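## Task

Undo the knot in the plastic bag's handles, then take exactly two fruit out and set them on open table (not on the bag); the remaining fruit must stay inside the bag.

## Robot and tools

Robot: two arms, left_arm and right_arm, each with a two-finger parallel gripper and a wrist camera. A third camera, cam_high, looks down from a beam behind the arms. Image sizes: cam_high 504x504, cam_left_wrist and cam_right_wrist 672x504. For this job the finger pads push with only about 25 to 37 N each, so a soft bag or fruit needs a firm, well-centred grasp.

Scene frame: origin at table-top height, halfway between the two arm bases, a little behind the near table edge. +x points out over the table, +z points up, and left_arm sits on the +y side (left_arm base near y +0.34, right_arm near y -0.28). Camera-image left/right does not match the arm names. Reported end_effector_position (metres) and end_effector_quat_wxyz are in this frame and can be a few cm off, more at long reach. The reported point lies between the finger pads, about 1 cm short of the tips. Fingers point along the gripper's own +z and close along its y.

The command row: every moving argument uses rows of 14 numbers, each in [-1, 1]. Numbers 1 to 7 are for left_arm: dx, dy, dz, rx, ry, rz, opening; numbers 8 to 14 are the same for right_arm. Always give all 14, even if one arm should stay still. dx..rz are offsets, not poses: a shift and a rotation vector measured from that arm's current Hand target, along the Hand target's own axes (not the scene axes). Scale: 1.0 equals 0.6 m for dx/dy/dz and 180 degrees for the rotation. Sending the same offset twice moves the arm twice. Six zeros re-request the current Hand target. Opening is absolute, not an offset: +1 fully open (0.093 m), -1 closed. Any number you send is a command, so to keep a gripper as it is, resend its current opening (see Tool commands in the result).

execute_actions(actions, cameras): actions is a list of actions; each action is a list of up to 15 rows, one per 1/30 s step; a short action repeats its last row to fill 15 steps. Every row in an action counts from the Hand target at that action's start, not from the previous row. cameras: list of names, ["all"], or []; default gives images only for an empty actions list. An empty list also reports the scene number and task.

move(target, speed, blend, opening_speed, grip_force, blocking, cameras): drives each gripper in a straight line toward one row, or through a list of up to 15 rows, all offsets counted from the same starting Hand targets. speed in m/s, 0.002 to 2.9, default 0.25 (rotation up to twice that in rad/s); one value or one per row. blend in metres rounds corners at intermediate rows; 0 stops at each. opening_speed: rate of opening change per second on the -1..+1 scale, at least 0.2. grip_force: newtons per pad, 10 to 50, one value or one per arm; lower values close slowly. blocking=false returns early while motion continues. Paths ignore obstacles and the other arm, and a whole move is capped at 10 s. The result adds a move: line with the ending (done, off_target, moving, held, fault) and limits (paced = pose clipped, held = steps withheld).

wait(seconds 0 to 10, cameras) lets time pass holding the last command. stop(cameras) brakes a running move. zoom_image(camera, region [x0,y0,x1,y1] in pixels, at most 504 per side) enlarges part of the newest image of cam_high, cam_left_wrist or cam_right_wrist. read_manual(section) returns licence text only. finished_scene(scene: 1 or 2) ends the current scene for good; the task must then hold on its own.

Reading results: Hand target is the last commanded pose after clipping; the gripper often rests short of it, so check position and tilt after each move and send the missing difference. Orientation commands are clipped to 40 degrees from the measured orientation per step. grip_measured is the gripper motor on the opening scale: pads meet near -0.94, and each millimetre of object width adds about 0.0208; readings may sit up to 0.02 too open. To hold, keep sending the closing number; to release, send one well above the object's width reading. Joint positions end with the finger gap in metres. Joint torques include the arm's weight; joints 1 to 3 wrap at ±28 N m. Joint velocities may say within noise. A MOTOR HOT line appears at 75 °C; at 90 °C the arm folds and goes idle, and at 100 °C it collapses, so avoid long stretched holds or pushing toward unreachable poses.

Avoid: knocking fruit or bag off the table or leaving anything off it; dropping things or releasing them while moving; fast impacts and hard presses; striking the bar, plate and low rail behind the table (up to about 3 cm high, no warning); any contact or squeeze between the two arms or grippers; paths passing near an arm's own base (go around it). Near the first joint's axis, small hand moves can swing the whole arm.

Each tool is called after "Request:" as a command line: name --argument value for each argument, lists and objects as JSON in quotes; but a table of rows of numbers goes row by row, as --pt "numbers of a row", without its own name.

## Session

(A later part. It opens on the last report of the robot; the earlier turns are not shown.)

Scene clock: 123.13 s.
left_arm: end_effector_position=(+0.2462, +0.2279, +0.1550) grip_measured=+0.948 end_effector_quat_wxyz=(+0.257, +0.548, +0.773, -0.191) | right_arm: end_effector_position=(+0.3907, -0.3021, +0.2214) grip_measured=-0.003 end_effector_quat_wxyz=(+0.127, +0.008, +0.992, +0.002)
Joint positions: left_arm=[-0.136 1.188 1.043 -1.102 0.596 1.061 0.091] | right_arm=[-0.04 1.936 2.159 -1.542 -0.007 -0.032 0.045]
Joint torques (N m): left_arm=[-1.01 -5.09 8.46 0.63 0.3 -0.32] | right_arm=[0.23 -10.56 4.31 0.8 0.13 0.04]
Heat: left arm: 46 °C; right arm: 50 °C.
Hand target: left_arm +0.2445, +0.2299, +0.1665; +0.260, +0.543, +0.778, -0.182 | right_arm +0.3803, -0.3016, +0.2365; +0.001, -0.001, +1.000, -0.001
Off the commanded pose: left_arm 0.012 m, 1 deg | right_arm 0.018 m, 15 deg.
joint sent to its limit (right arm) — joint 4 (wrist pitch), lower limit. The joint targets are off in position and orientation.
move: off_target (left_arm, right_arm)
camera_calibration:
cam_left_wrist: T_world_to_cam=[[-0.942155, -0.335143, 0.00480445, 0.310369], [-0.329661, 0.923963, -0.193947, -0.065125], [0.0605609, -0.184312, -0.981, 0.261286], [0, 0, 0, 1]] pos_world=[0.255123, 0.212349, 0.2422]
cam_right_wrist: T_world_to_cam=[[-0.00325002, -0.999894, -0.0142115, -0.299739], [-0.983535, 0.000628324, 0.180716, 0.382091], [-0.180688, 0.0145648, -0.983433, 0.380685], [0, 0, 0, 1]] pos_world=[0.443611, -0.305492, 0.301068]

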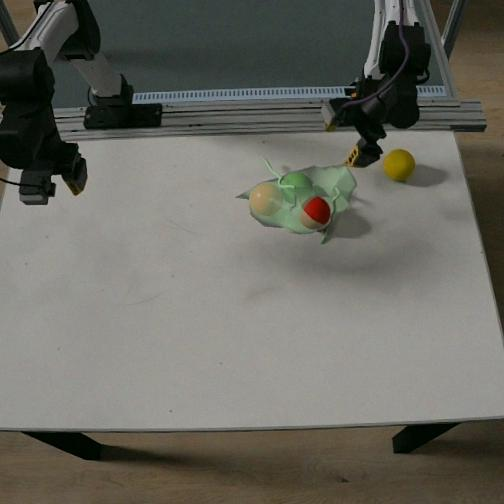

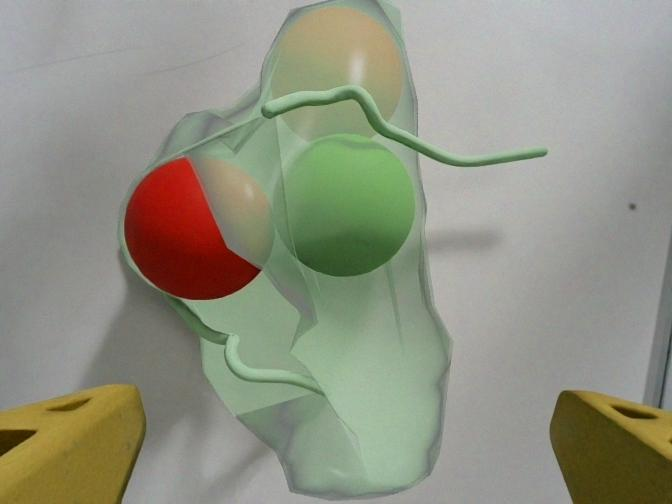

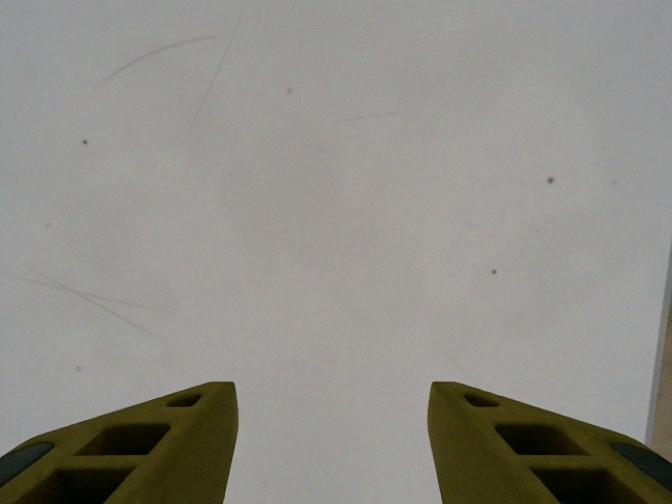

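Request:
move --target '[-0.087,0.119,0.086,0.097,0.189,0.291,1,0,0,0,0,0,0,0]' --cameras '["all"]'

Scene clock: 127.10 s.
left_arm: end_effector_position=(+0.3382, +0.1869, +0.1479) grip_measured=+1.000 end_effector_quat_wxyz=(+0.003, +0.877, +0.481, -0.007) | right_arm: end_effector_position=(+0.3907, -0.3021, +0.2214) grip_measured=-0.003 end_effector_quat_wxyz=(+0.127, +0.008, +0.992, +0.002)
Joint positions: left_arm=[-0.498 1.9 1.88 -1.52 0.004 1.693 0.093] | right_arm=[-0.04 1.936 2.159 -1.542 -0.007 -0.032 0.045]
Joint torques (N m): left_arm=[-0.92 -9.14 7.86 0.05 0.06 0.16] | right_arm=[0.23 -10.55 4.42 0.78 0.09 0.06]
Heat: left arm: 46 °C; right arm: 50 °C.
Hand target: left_arm +0.3365, +0.1862, +0.1566; +0.001, +0.884, +0.468, +0.000 | right_arm +0.3803, -0.3016, +0.2365; +0.001, -0.001, +1.000, -0.001
Off the commanded pose: left_arm 0.009 m, 2 deg | right_arm 0.018 m, 15 deg.
joint sent to its limit (right arm) — joint 4 (wrist pitch), lower limit. The joint targets are off in position and orientation.
move: off_target (right_arm)
camera_calibration:
cam_left_wrist: T_world_to_cam=[[-0.844688, 0.535129, -0.011756, 0.190233], [0.479588, 0.766406, 0.427338, -0.334425], [0.237691, 0.355329, -0.904016, 0.0690487], [0, 0, 0, 1]] pos_world=[0.304662, 0.129971, 0.20757]
cam_right_wrist: T_world_to_cam=[[-0.00325002, -0.999894, -0.0142115, -0.299739], [-0.983535, 0.000628324, 0.180716, 0.382091], [-0.180688, 0.0145648, -0.983433, 0.380685], [0, 0, 0, 1]] pos_world=[0.443611, -0.305492, 0.301068]

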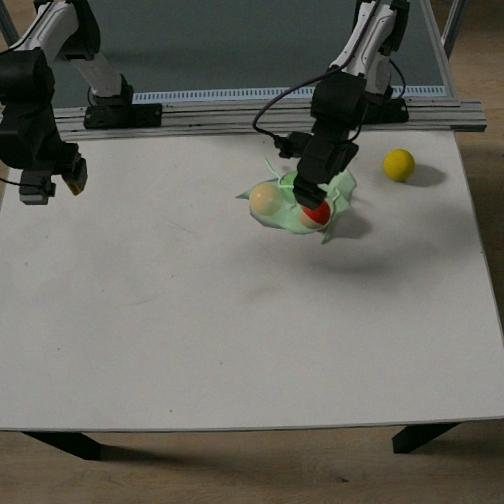

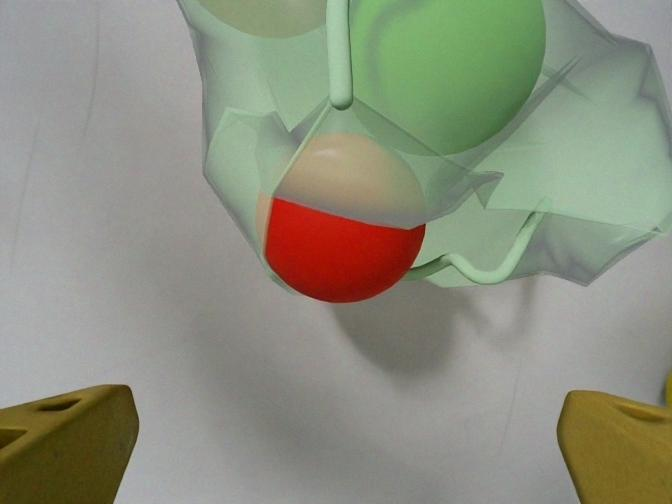

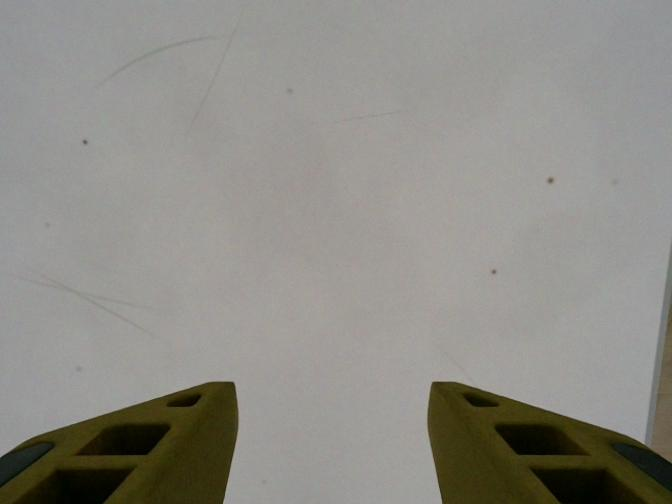

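Request:
move --pt "0.009 0.004 0.19 0 0 0 1 0 0 0 0 0 0 0" --pt "0.009 0.004 0.19 0 0 0 0.15 0 0 0 0 0 0 0" --speed 0.1 --opening_speed 0.4 --cameras '["cam_left_wrist","cam_high"]'

Scene clock: 131.87 s.
left_arm: end_effector_position=(+0.3351, +0.1890, +0.0405) grip_measured=+0.392 end_effector_quat_wxyz=(-0.007, +0.879, +0.476, -0.014) | right_arm: end_effector_position=(+0.3907, -0.3021, +0.2214) grip_measured=-0.003 end_effector_quat_wxyz=(+0.127, +0.008, +0.992, +0.002)
Joint positions: left_arm=[-0.494 1.919 1.478 -1.123 0.004 1.709 0.064] | right_arm=[-0.04 1.936 2.159 -1.542 -0.007 -0.032 0.045]
Joint torques (N m): left_arm=[-0.08 -9.76 5.31 0.51 0.07 0.14] | right_arm=[0.09 -10.63 4.48 0.79 0.11 0.01]
Heat: left arm: 46 °C; right arm: 51 °C.
Hand target: left_arm +0.3416, +0.1890, +0.0426; +0.001, +0.884, +0.468, +0.000 | right_arm +0.3803, -0.3016, +0.2365; +0.001, -0.001, +1.000, -0.001
Off the commanded pose: left_arm 0.007 m, 2 deg | right_arm 0.018 m, 15 deg.
joint sent to its limit (right arm) — joint 4 (wrist pitch), lower limit. The joint targets are off in position and orientation.
move: off_target (right_arm)
camera_calibration:
cam_left_wrist: T_world_to_cam=[[-0.838189, 0.545226, 0.0129733, 0.180059], [0.498345, 0.756021, 0.424363, -0.292859], [0.221566, 0.362162, -0.905399, -0.0238405], [0, 0, 0, 1]] pos_world=[0.302151, 0.131869, 0.100358]
Images, in order (width x height): cam_high 504x504, cam_left_wrist 672x504.

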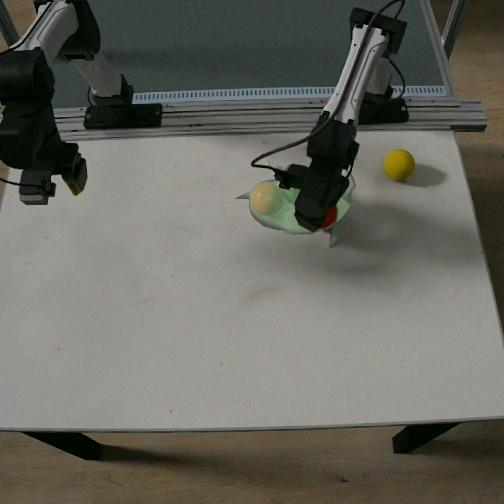

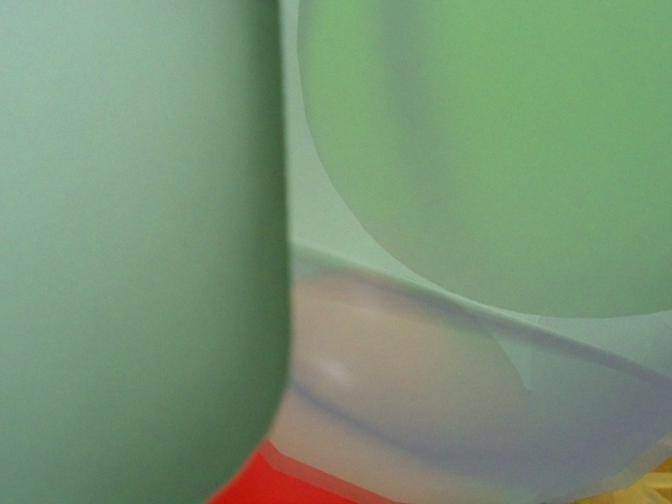

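Request:
move --pt "0.097 -0.005 -0.083 0 0 0 0.15 0 0 0 0 0 0 0" --pt "0.236 0.02 -0.1 0 0 0 0.15 0 0 0 0 0 0 0" --speed 0.1 --cameras '["cam_left_wrist","cam_high"]'

Request:
zoom_image --camera "cam_high" --region '[220, 100, 480, 300]'

Scene clock: 135.60 s.
left_arm: end_effector_position=(+0.4308, +0.2972, +0.0931) grip_measured=+0.392 end_effector_quat_wxyz=(+0.000, +0.880, +0.475, -0.002) | right_arm: end_effector_position=(+0.3907, -0.3021, +0.2214) grip_measured=-0.003 end_effector_quat_wxyz=(+0.127, +0.008, +0.992, +0.002)
Joint positions: left_arm=[-0.159 2.142 2.024 -1.422 0.004 2.047 0.064] | right_arm=[-0.04 1.936 2.159 -1.542 -0.007 -0.032 0.045]
Joint torques (N m): left_arm=[-0.2 -11.3 8.17 0.04 0.13 0.12] | right_arm=[0.27 -10.51 4.46 0.78 0.11 0.03]
Heat: left arm: 46 °C; right arm: 51 °C.
Hand target: left_arm +0.4311, +0.2995, +0.1024; +0.001, +0.884, +0.468, +0.000 | right_arm +0.3803, -0.3016, +0.2365; +0.001, -0.001, +1.000, -0.001
Off the commanded pose: left_arm 0.010 m, 1 deg | right_arm 0.018 m, 15 deg.
joint sent to its limit (right arm) — joint 4 (wrist pitch), lower limit. The joint targets are off in position and orientation.
move: off_target (right_arm)
camera_calibration:
cam_left_wrist: T_world_to_cam=[[-0.836225, 0.548294, -0.0100429, 0.20094], [0.489547, 0.754629, 0.436897, -0.441621], [0.247127, 0.360428, -0.899456, -0.0476545], [0, 0, 0, 1]] pos_world=[0.396002, 0.240262, 0.152098]
Images, in order (width x height): cam_high 504x504, cam_left_wrist 672x504.

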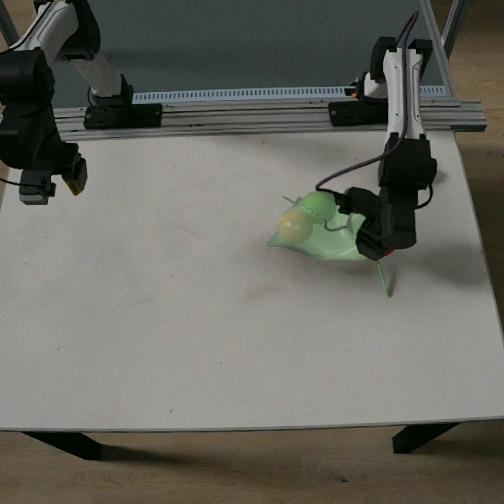

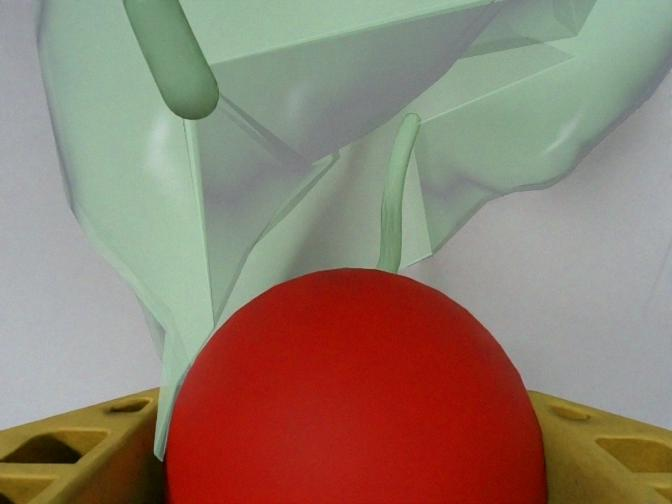

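Scaled by 1.938 from the camera's 504x504 image, which has a finer 720x720 frame.

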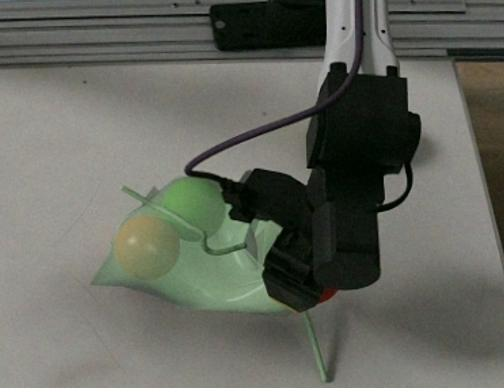

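Request:
move --pt "0.06 0 0.093 0 0 0 0.15 0 0 0 0 0 0 0" --pt "0.06 0 0.093 0 0 0 0.9 0 0 0 0 0 0 0" --speed 0.08 --opening_speed 0.25 --cameras '["cam_left_wrist","cam_high"]'

Request:
zoom_image --camera "cam_high" --region '[220, 100, 480, 300]'

Scene clock: 141.53 s.
left_arm: end_effector_position=(+0.4450, +0.3220, +0.0432) grip_measured=+0.898 end_effector_quat_wxyz=(-0.009, +0.869, +0.494, -0.012) | right_arm: end_effector_position=(+0.3907, -0.3021, +0.2214) grip_measured=-0.003 end_effector_quat_wxyz=(+0.127, +0.008, +0.992, +0.002)
Joint positions: left_arm=[-0.101 2.228 1.966 -1.304 0 2.06 0.088] | right_arm=[-0.04 1.936 2.159 -1.542 -0.007 -0.032 0.045]
Joint torques (N m): left_arm=[0.02 -12.67 5.37 0.48 0.05 0.13] | right_arm=[0.17 -10.82 4.44 0.8 0.11 0]
Heat: left arm: 46 °C; right arm: 51 °C.
Hand target: left_arm +0.4513, +0.3292, +0.0465; +0.001, +0.884, +0.468, +0.000 | right_arm +0.3803, -0.3016, +0.2365; +0.001, -0.001, +1.000, -0.001
Off the commanded pose: left_arm 0.010 m, 4 deg | right_arm 0.018 m, 15 deg.
joint sent to its limit (left arm) — joint 6 (wrist roll), upper limit. The joint targets are off in position and orientation.
joint sent to its limit (right arm) — joint 4 (wrist pitch), lower limit. The joint targets are off in position and orientation.
move: off_target (left_arm, right_arm); target 2's new opening was sent with left_arm's hand 0.011 m and 4 deg from that target
camera_calibration:
cam_left_wrist: T_world_to_cam=[[-0.860097, 0.50988, 0.0159741, 0.220631], [0.466109, 0.772764, 0.430789, -0.440597], [0.207306, 0.377966, -0.902311, -0.0927657], [0, 0, 0, 1]] pos_world=[0.414361, 0.263044, 0.102576]
Images, in order (width x height): cam_high 504x504, cam_left_wrist 672x504.

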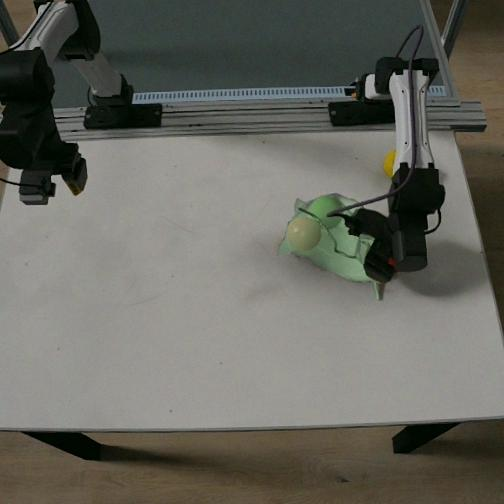

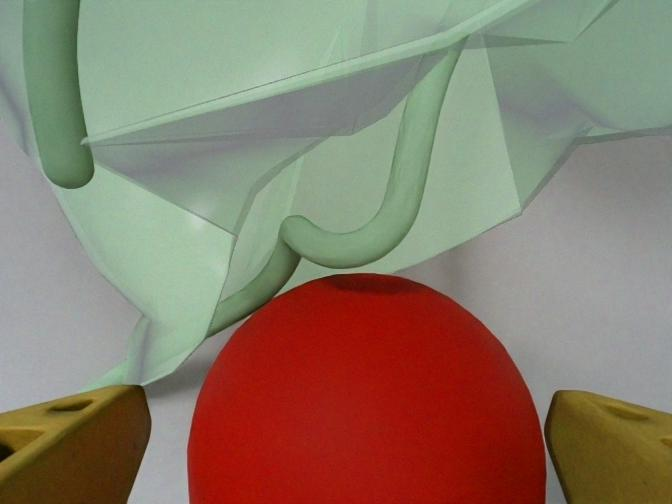

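Scaled by 1.938 from the camera's 504x504 image, which has a finer 720x720 frame.

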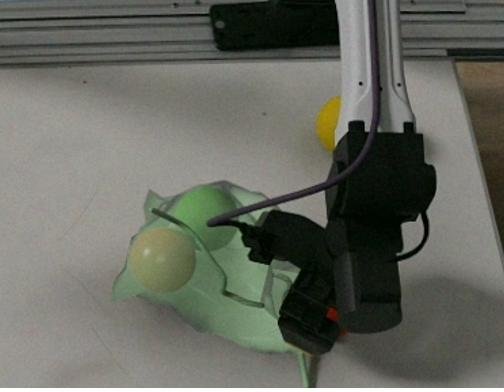

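Request:
move --pt "0.015 0 0 0 0 0 0.9 0 0 0 0 0 0 0" --pt "0.015 0 0 0 0 0 0.15 0 0 0 0 0 0 0" --pt "0.03 0.02 -0.06 0 0 0 0.15 0 0 0 0 0 0 0" --pt "0.08 0.08 -0.06 0 0 0 0.15 0 0 0 0 0 0 0" --speed 0.08 --opening_speed 0.5 --cameras '["cam_left_wrist","cam_high"]'

Scene clock: 147.57 s.
left_arm: end_effector_position=(+0.5195, +0.3350, +0.0733) grip_measured=+0.366 end_effector_quat_wxyz=(+0.020, +0.861, +0.507, +0.043) | right_arm: end_effector_position=(+0.3907, -0.3021, +0.2214) grip_measured=-0.003 end_effector_quat_wxyz=(+0.127, +0.008, +0.992, +0.002)
Joint positions: left_arm=[-0.07 2.555 2.67 -1.556 -0.006 2.06 0.063] | right_arm=[-0.04 1.936 2.159 -1.542 -0.007 -0.032 0.045]
Joint torques (N m): left_arm=[0.09 -14.04 8.01 0.25 0.09 0.12] | right_arm=[0.24 -10.59 4.4 0.78 0.08 0.03]
Heat: left arm: 46 °C; right arm: 51 °C.
Hand target: left_arm +0.5180, +0.3420, +0.0825; +0.001, +0.884, +0.468, +0.000 | right_arm +0.3803, -0.3016, +0.2365; +0.001, -0.001, +1.000, -0.001
Off the commanded pose: left_arm 0.012 m, 8 deg | right_arm 0.018 m, 15 deg.
joint sent to its limit (left arm) — joint 4 (wrist pitch), lower limit; joint 6 (wrist roll), upper limit. The joint targets are off in position and orientation.
joint sent to its limit (right arm) — joint 4 (wrist pitch), lower limit. The joint targets are off in position and orientation.
move: off_target (left_arm, right_arm); target 2's new opening was sent with left_arm's hand 0.016 m and 5 deg from that target
camera_calibration:
cam_left_wrist: T_world_to_cam=[[-0.870512, 0.483687, -0.0908644, 0.299657], [0.384974, 0.784258, 0.486554, -0.464168], [0.306601, 0.388571, -0.868912, -0.143624], [0, 0, 0, 1]] pos_world=[0.483583, 0.274895, 0.128274]
Images, in order (width x height): cam_high 504x504, cam_left_wrist 672x504.

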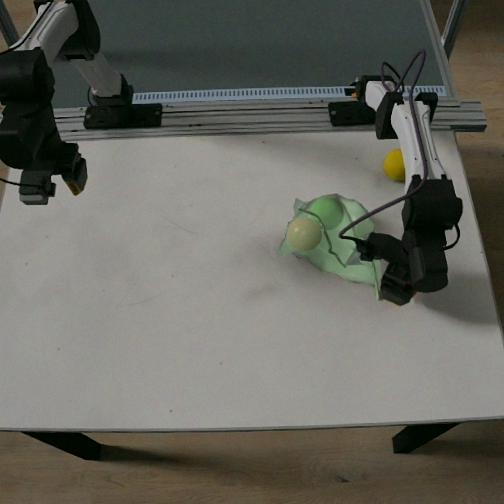

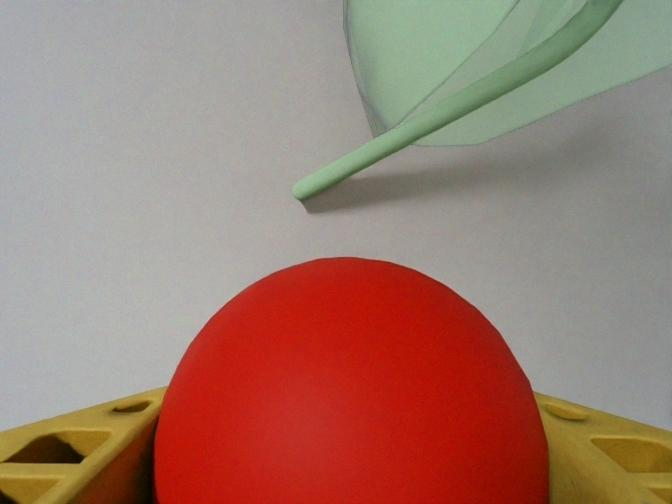

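Request:
move --pt "0 0 0.054 0 0 0 0.15 0 0 0 0 0 0 0" --pt "0 0 0.054 0 0 0 1 0 0 0 0 0 0 0" --pt "0 0 -0.2 0 0 0 1 0 0 0 0 0 0 0" --speed 0.06 --opening_speed 0.4 --cameras '["cam_left_wrist","cam_high"]'

Request:
wait --seconds 1 --cameras '["cam_high"]'

Scene clock: 155.27 s.
left_arm: end_effector_position=(+0.5261, +0.3368, +0.1671) grip_measured=+1.000 end_effector_quat_wxyz=(+0.078, +0.849, +0.503, +0.138) | right_arm: end_effector_position=(+0.3907, -0.3021, +0.2214) grip_measured=-0.003 end_effector_quat_wxyz=(+0.127, +0.008, +0.992, +0.002)
Joint positions: left_arm=[-0.066 2.409 2.75 -1.558 -0.006 2.06 0.093] | right_arm=[-0.04 1.936 2.159 -1.542 -0.007 -0.032 0.045]
Joint torques (N m): left_arm=[0.12 -18.5 7.35 0.67 0.17 0.13] | right_arm=[0.32 -10.5 4.6 0.78 0.1 0.04]
Motor temperatures (°C): left_arm=[26 47 47 34 25 26 30] | right_arm=[25 52 38 40 27 24 27]
Heat: left arm: 47 °C; right arm: 52 °C.
Hand target: left_arm +0.5180, +0.3423, +0.2025; +0.001, +0.884, +0.468, +0.000 | right_arm +0.3803, -0.3016, +0.2365; +0.001, -0.001, +1.000, -0.001
Off the commanded pose: left_arm 0.037 m, 19 deg | right_arm 0.018 m, 15 deg.
joint sent to its limit (left arm) — joint 4 (wrist pitch), lower limit; joint 6 (wrist roll), upper limit. The joint targets are off in position and orientation.
joint sent to its limit (right arm) — joint 4 (wrist pitch), lower limit. The joint targets are off in position and orientation.
move: off_target (left_arm, right_arm); target 2's new opening was sent with left_arm's hand 0.012 m and 6 deg from that target
camera_calibration:
cam_left_wrist: T_world_to_cam=[[-0.8302, 0.480132, -0.283269, 0.325181], [0.265008, 0.786961, 0.557192, -0.463359], [0.490448, 0.387512, -0.780574, -0.175948], [0, 0, 0, 1]] pos_world=[0.479053, 0.276698, 0.212953]
Images, in order (width x height): cam_high 504x504, cam_left_wrist 672x504.

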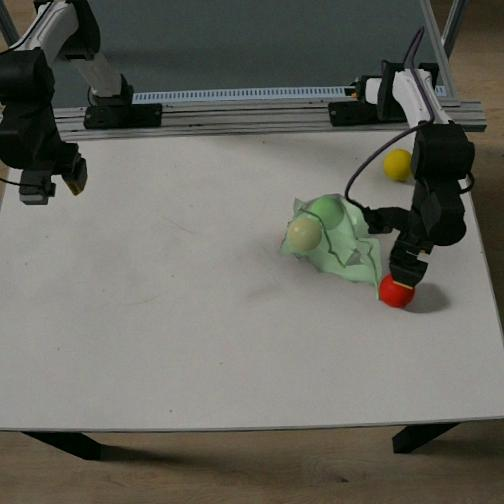

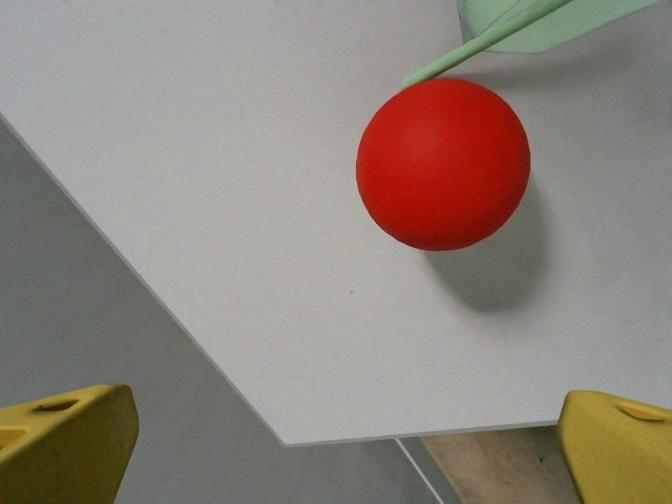

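Scene clock: 156.27 s.
left_arm: end_effector_position=(+0.5261, +0.3368, +0.1671) grip_measured=+1.000 end_effector_quat_wxyz=(+0.078, +0.849, +0.503, +0.138) | right_arm: end_effector_position=(+0.3907, -0.3021, +0.2214) grip_measured=-0.003 end_effector_quat_wxyz=(+0.127, +0.008, +0.992, +0.002)
Joint positions: left_arm=[-0.066 2.409 2.75 -1.558 -0.006 2.06 0.093] | right_arm=[-0.04 1.936 2.159 -1.542 -0.007 -0.032 0.045]
Joint torques (N m): left_arm=[0.2 -18.62 7.53 0.71 0.2 0.11] | right_arm=[0.16 -10.37 4.46 0.78 0.08 0.01]
Heat: left arm: 47 °C; right arm: 52 °C.
Hand target: left_arm +0.5180, +0.3423, +0.2025; +0.001, +0.884, +0.468, +0.000 | right_arm +0.3803, -0.3016, +0.2365; +0.001, -0.001, +1.000, -0.001
Tool commands: left_gripper/opening=+1.0 right_gripper/opening=+0.0
Off the commanded pose: left_arm 0.037 m, 19 deg | right_arm 0.018 m, 15 deg.
wait: 1.00 s; at rest by 0.17 s
Images, in order (width x height): cam_high 504x504.

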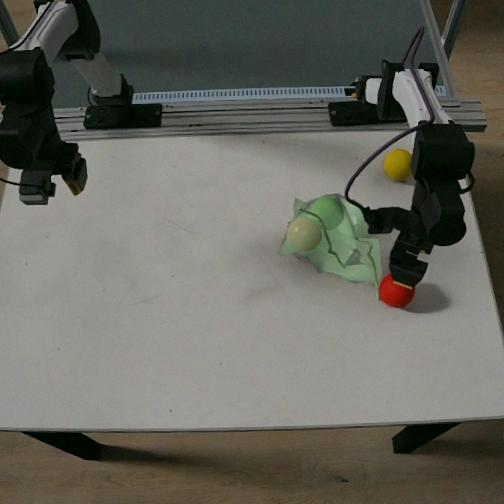

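Request:
zoom_image --camera "cam_high" --region '[340, 230, 440, 330]'

Request:
zoom_image --camera "cam_high" --region '[260, 170, 400, 310]'

Scaled by 5.040 from the camera's 504x504 image, which has a finer 720x720 frame.

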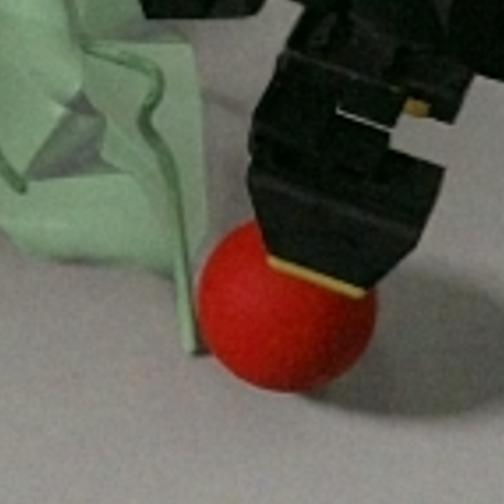

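Scaled by 3.600 from the camera's 504x504 image, which has a finer 720x720 frame.

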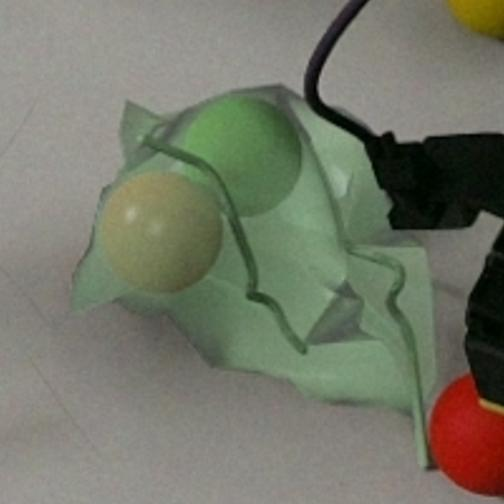

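Request:
move --pt "0 0 0.254 0 0 0 1 0 0 0 0 0 0 0" --pt "0 0 0.254 0 0 0 0.15 0 0 0 0 0 0 0" --pt "0.01 0.01 0.2 0 0 0 0.15 0 0 0 0 0 0 0" --speed 0.08 --opening_speed 0.5 --cameras '["cam_left_wrist","cam_high"]'

Scene clock: 166.03 s.
left_arm: end_effector_position=(+0.5251, +0.3373, +0.0496) grip_measured=+0.341 end_effector_quat_wxyz=(+0.013, +0.860, +0.509, +0.032) | right_arm: end_effector_position=(+0.3907, -0.3021, +0.2214) grip_measured=-0.003 end_effector_quat_wxyz=(+0.127, +0.008, +0.992, +0.002)
Joint positions: left_arm=[-0.066 2.633 2.727 -1.56 -0.006 2.06 0.062] | right_arm=[-0.04 1.936 2.159 -1.542 -0.007 -0.032 0.045]
Joint torques (N m): left_arm=[-0.05 -19.34 7.84 0.21 0.04 0.14] | right_arm=[0.29 -10.47 4.52 0.8 0.11 -0.03]
Heat: left arm: 50 °C; right arm: 52 °C.
Hand target: left_arm +0.5262, +0.3436, +0.0825; +0.001, +0.884, +0.468, -0.001 | right_arm +0.3803, -0.3016, +0.2365; +0.001, -0.001, +1.000, -0.001
Off the commanded pose: left_arm 0.033 m, 7 deg | right_arm 0.018 m, 15 deg.
joint sent to its limit (left arm) — joint 4 (wrist pitch), lower limit; joint 6 (wrist roll), upper limit. The joint targets are off in position and orientation.
joint sent to its limit (right arm) — joint 4 (wrist pitch), lower limit. The joint targets are off in position and orientation.
move: off_target (left_arm, right_arm); target 2's new opening was sent with left_arm's hand 0.010 m and 6 deg from that target
camera_calibration:
cam_left_wrist: T_world_to_cam=[[-0.874803, 0.479644, -0.0682676, 0.303671], [0.393642, 0.785836, 0.476977, -0.461262], [0.282426, 0.390388, -0.87626, -0.154414], [0, 0, 0, 1]] pos_world=[0.490835, 0.277103, 0.105435]
Images, in order (width x height): cam_high 504x504, cam_left_wrist 672x504.

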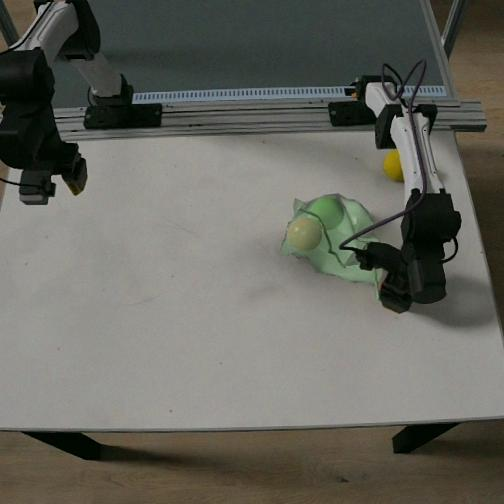

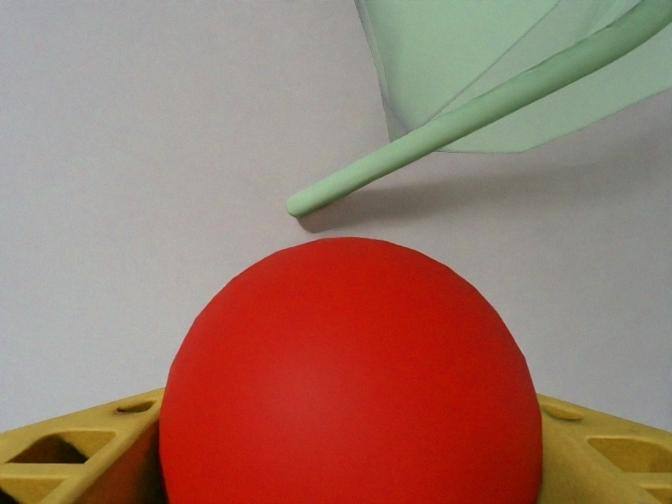

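Request:
move --pt "0.058 0.041 0 0 0 0 0.15 0 0 0 0 0 0 0" --pt "0.058 0.041 0.05 0 0 0 0.15 0 0 0 0 0 0 0" --pt "0.058 0.041 0.05 0 0 0 1 0 0 0 0 0 0 0" --pt "0.058 0.041 -0.2 0 0 0 1 0 0 0 0 0 0 0" --speed 0.08 --opening_speed 0.4 --cameras '["cam_left_wrist","cam_high"]'

Scene clock: 175.17 s.
left_arm: end_effector_position=(+0.5576, +0.3531, +0.1588) grip_measured=+1.000 end_effector_quat_wxyz=(+0.097, +0.835, +0.512, +0.176) | right_arm: end_effector_position=(+0.3907, -0.3021, +0.2214) grip_measured=-0.003 end_effector_quat_wxyz=(+0.127, +0.008, +0.992, +0.002)
Joint positions: left_arm=[-0.035 2.49 2.837 -1.479 -0.006 2.06 0.093] | right_arm=[-0.04 1.936 2.159 -1.542 -0.007 -0.032 0.045]
Joint torques (N m): left_arm=[0.24 -19.33 7.54 1.5 0.2 0.11] | right_arm=[0.21 -10.58 4.55 0.76 0.09 0.02]
Motor temperatures (°C): left_arm=[26 53 47 34 25 26 30] | right_arm=[25 52 37 39 27 24 27]
Heat: left arm: 53 °C; right arm: 52 °C.
Hand target: left_arm +0.5662, +0.3588, +0.2025; +0.001, +0.884, +0.468, +0.000 | right_arm +0.3803, -0.3016, +0.2365; +0.001, -0.001, +1.000, -0.001
Off the commanded pose: left_arm 0.045 m, 24 deg | right_arm 0.018 m, 15 deg.
elbow stopped short (left arm): the move would have taken joint 3 (elbow) straighter than the controller allows.
joint sent to its limit (left arm) — joint 6 (wrist roll), upper limit. The joint targets are off in position and orientation.
joint sent to its limit (right arm) — joint 4 (wrist pitch), lower limit. The joint targets are off in position and orientation.
move: off_target (left_arm, right_arm); target 3's new opening was sent with left_arm's hand 0.018 m and 12 deg from that target
camera_calibration:
cam_left_wrist: T_world_to_cam=[[-0.817204, 0.455709, -0.352855, 0.353582], [0.192787, 0.793094, 0.577785, -0.445012], [0.543149, 0.404143, -0.735974, -0.24657], [0, 0, 0, 1]] pos_world=[0.508665, 0.291455, 0.200415]
Images, in order (width x height): cam_high 504x504, cam_left_wrist 672x504.

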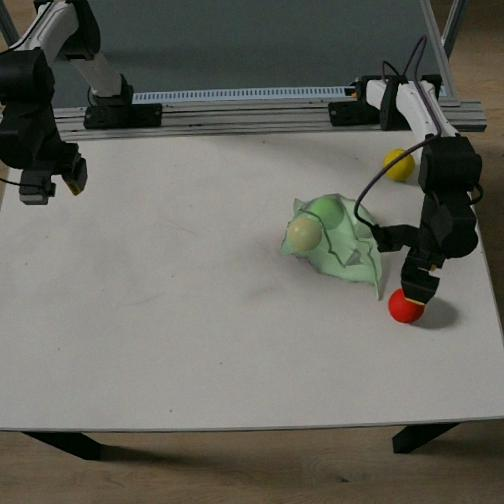

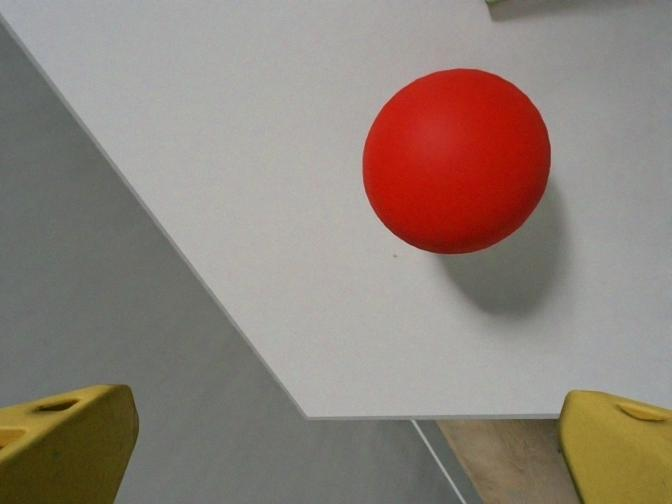

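Clear. Handles untied, two out.

Request:
finished_scene --scene 1

The scene is finished: the task was done.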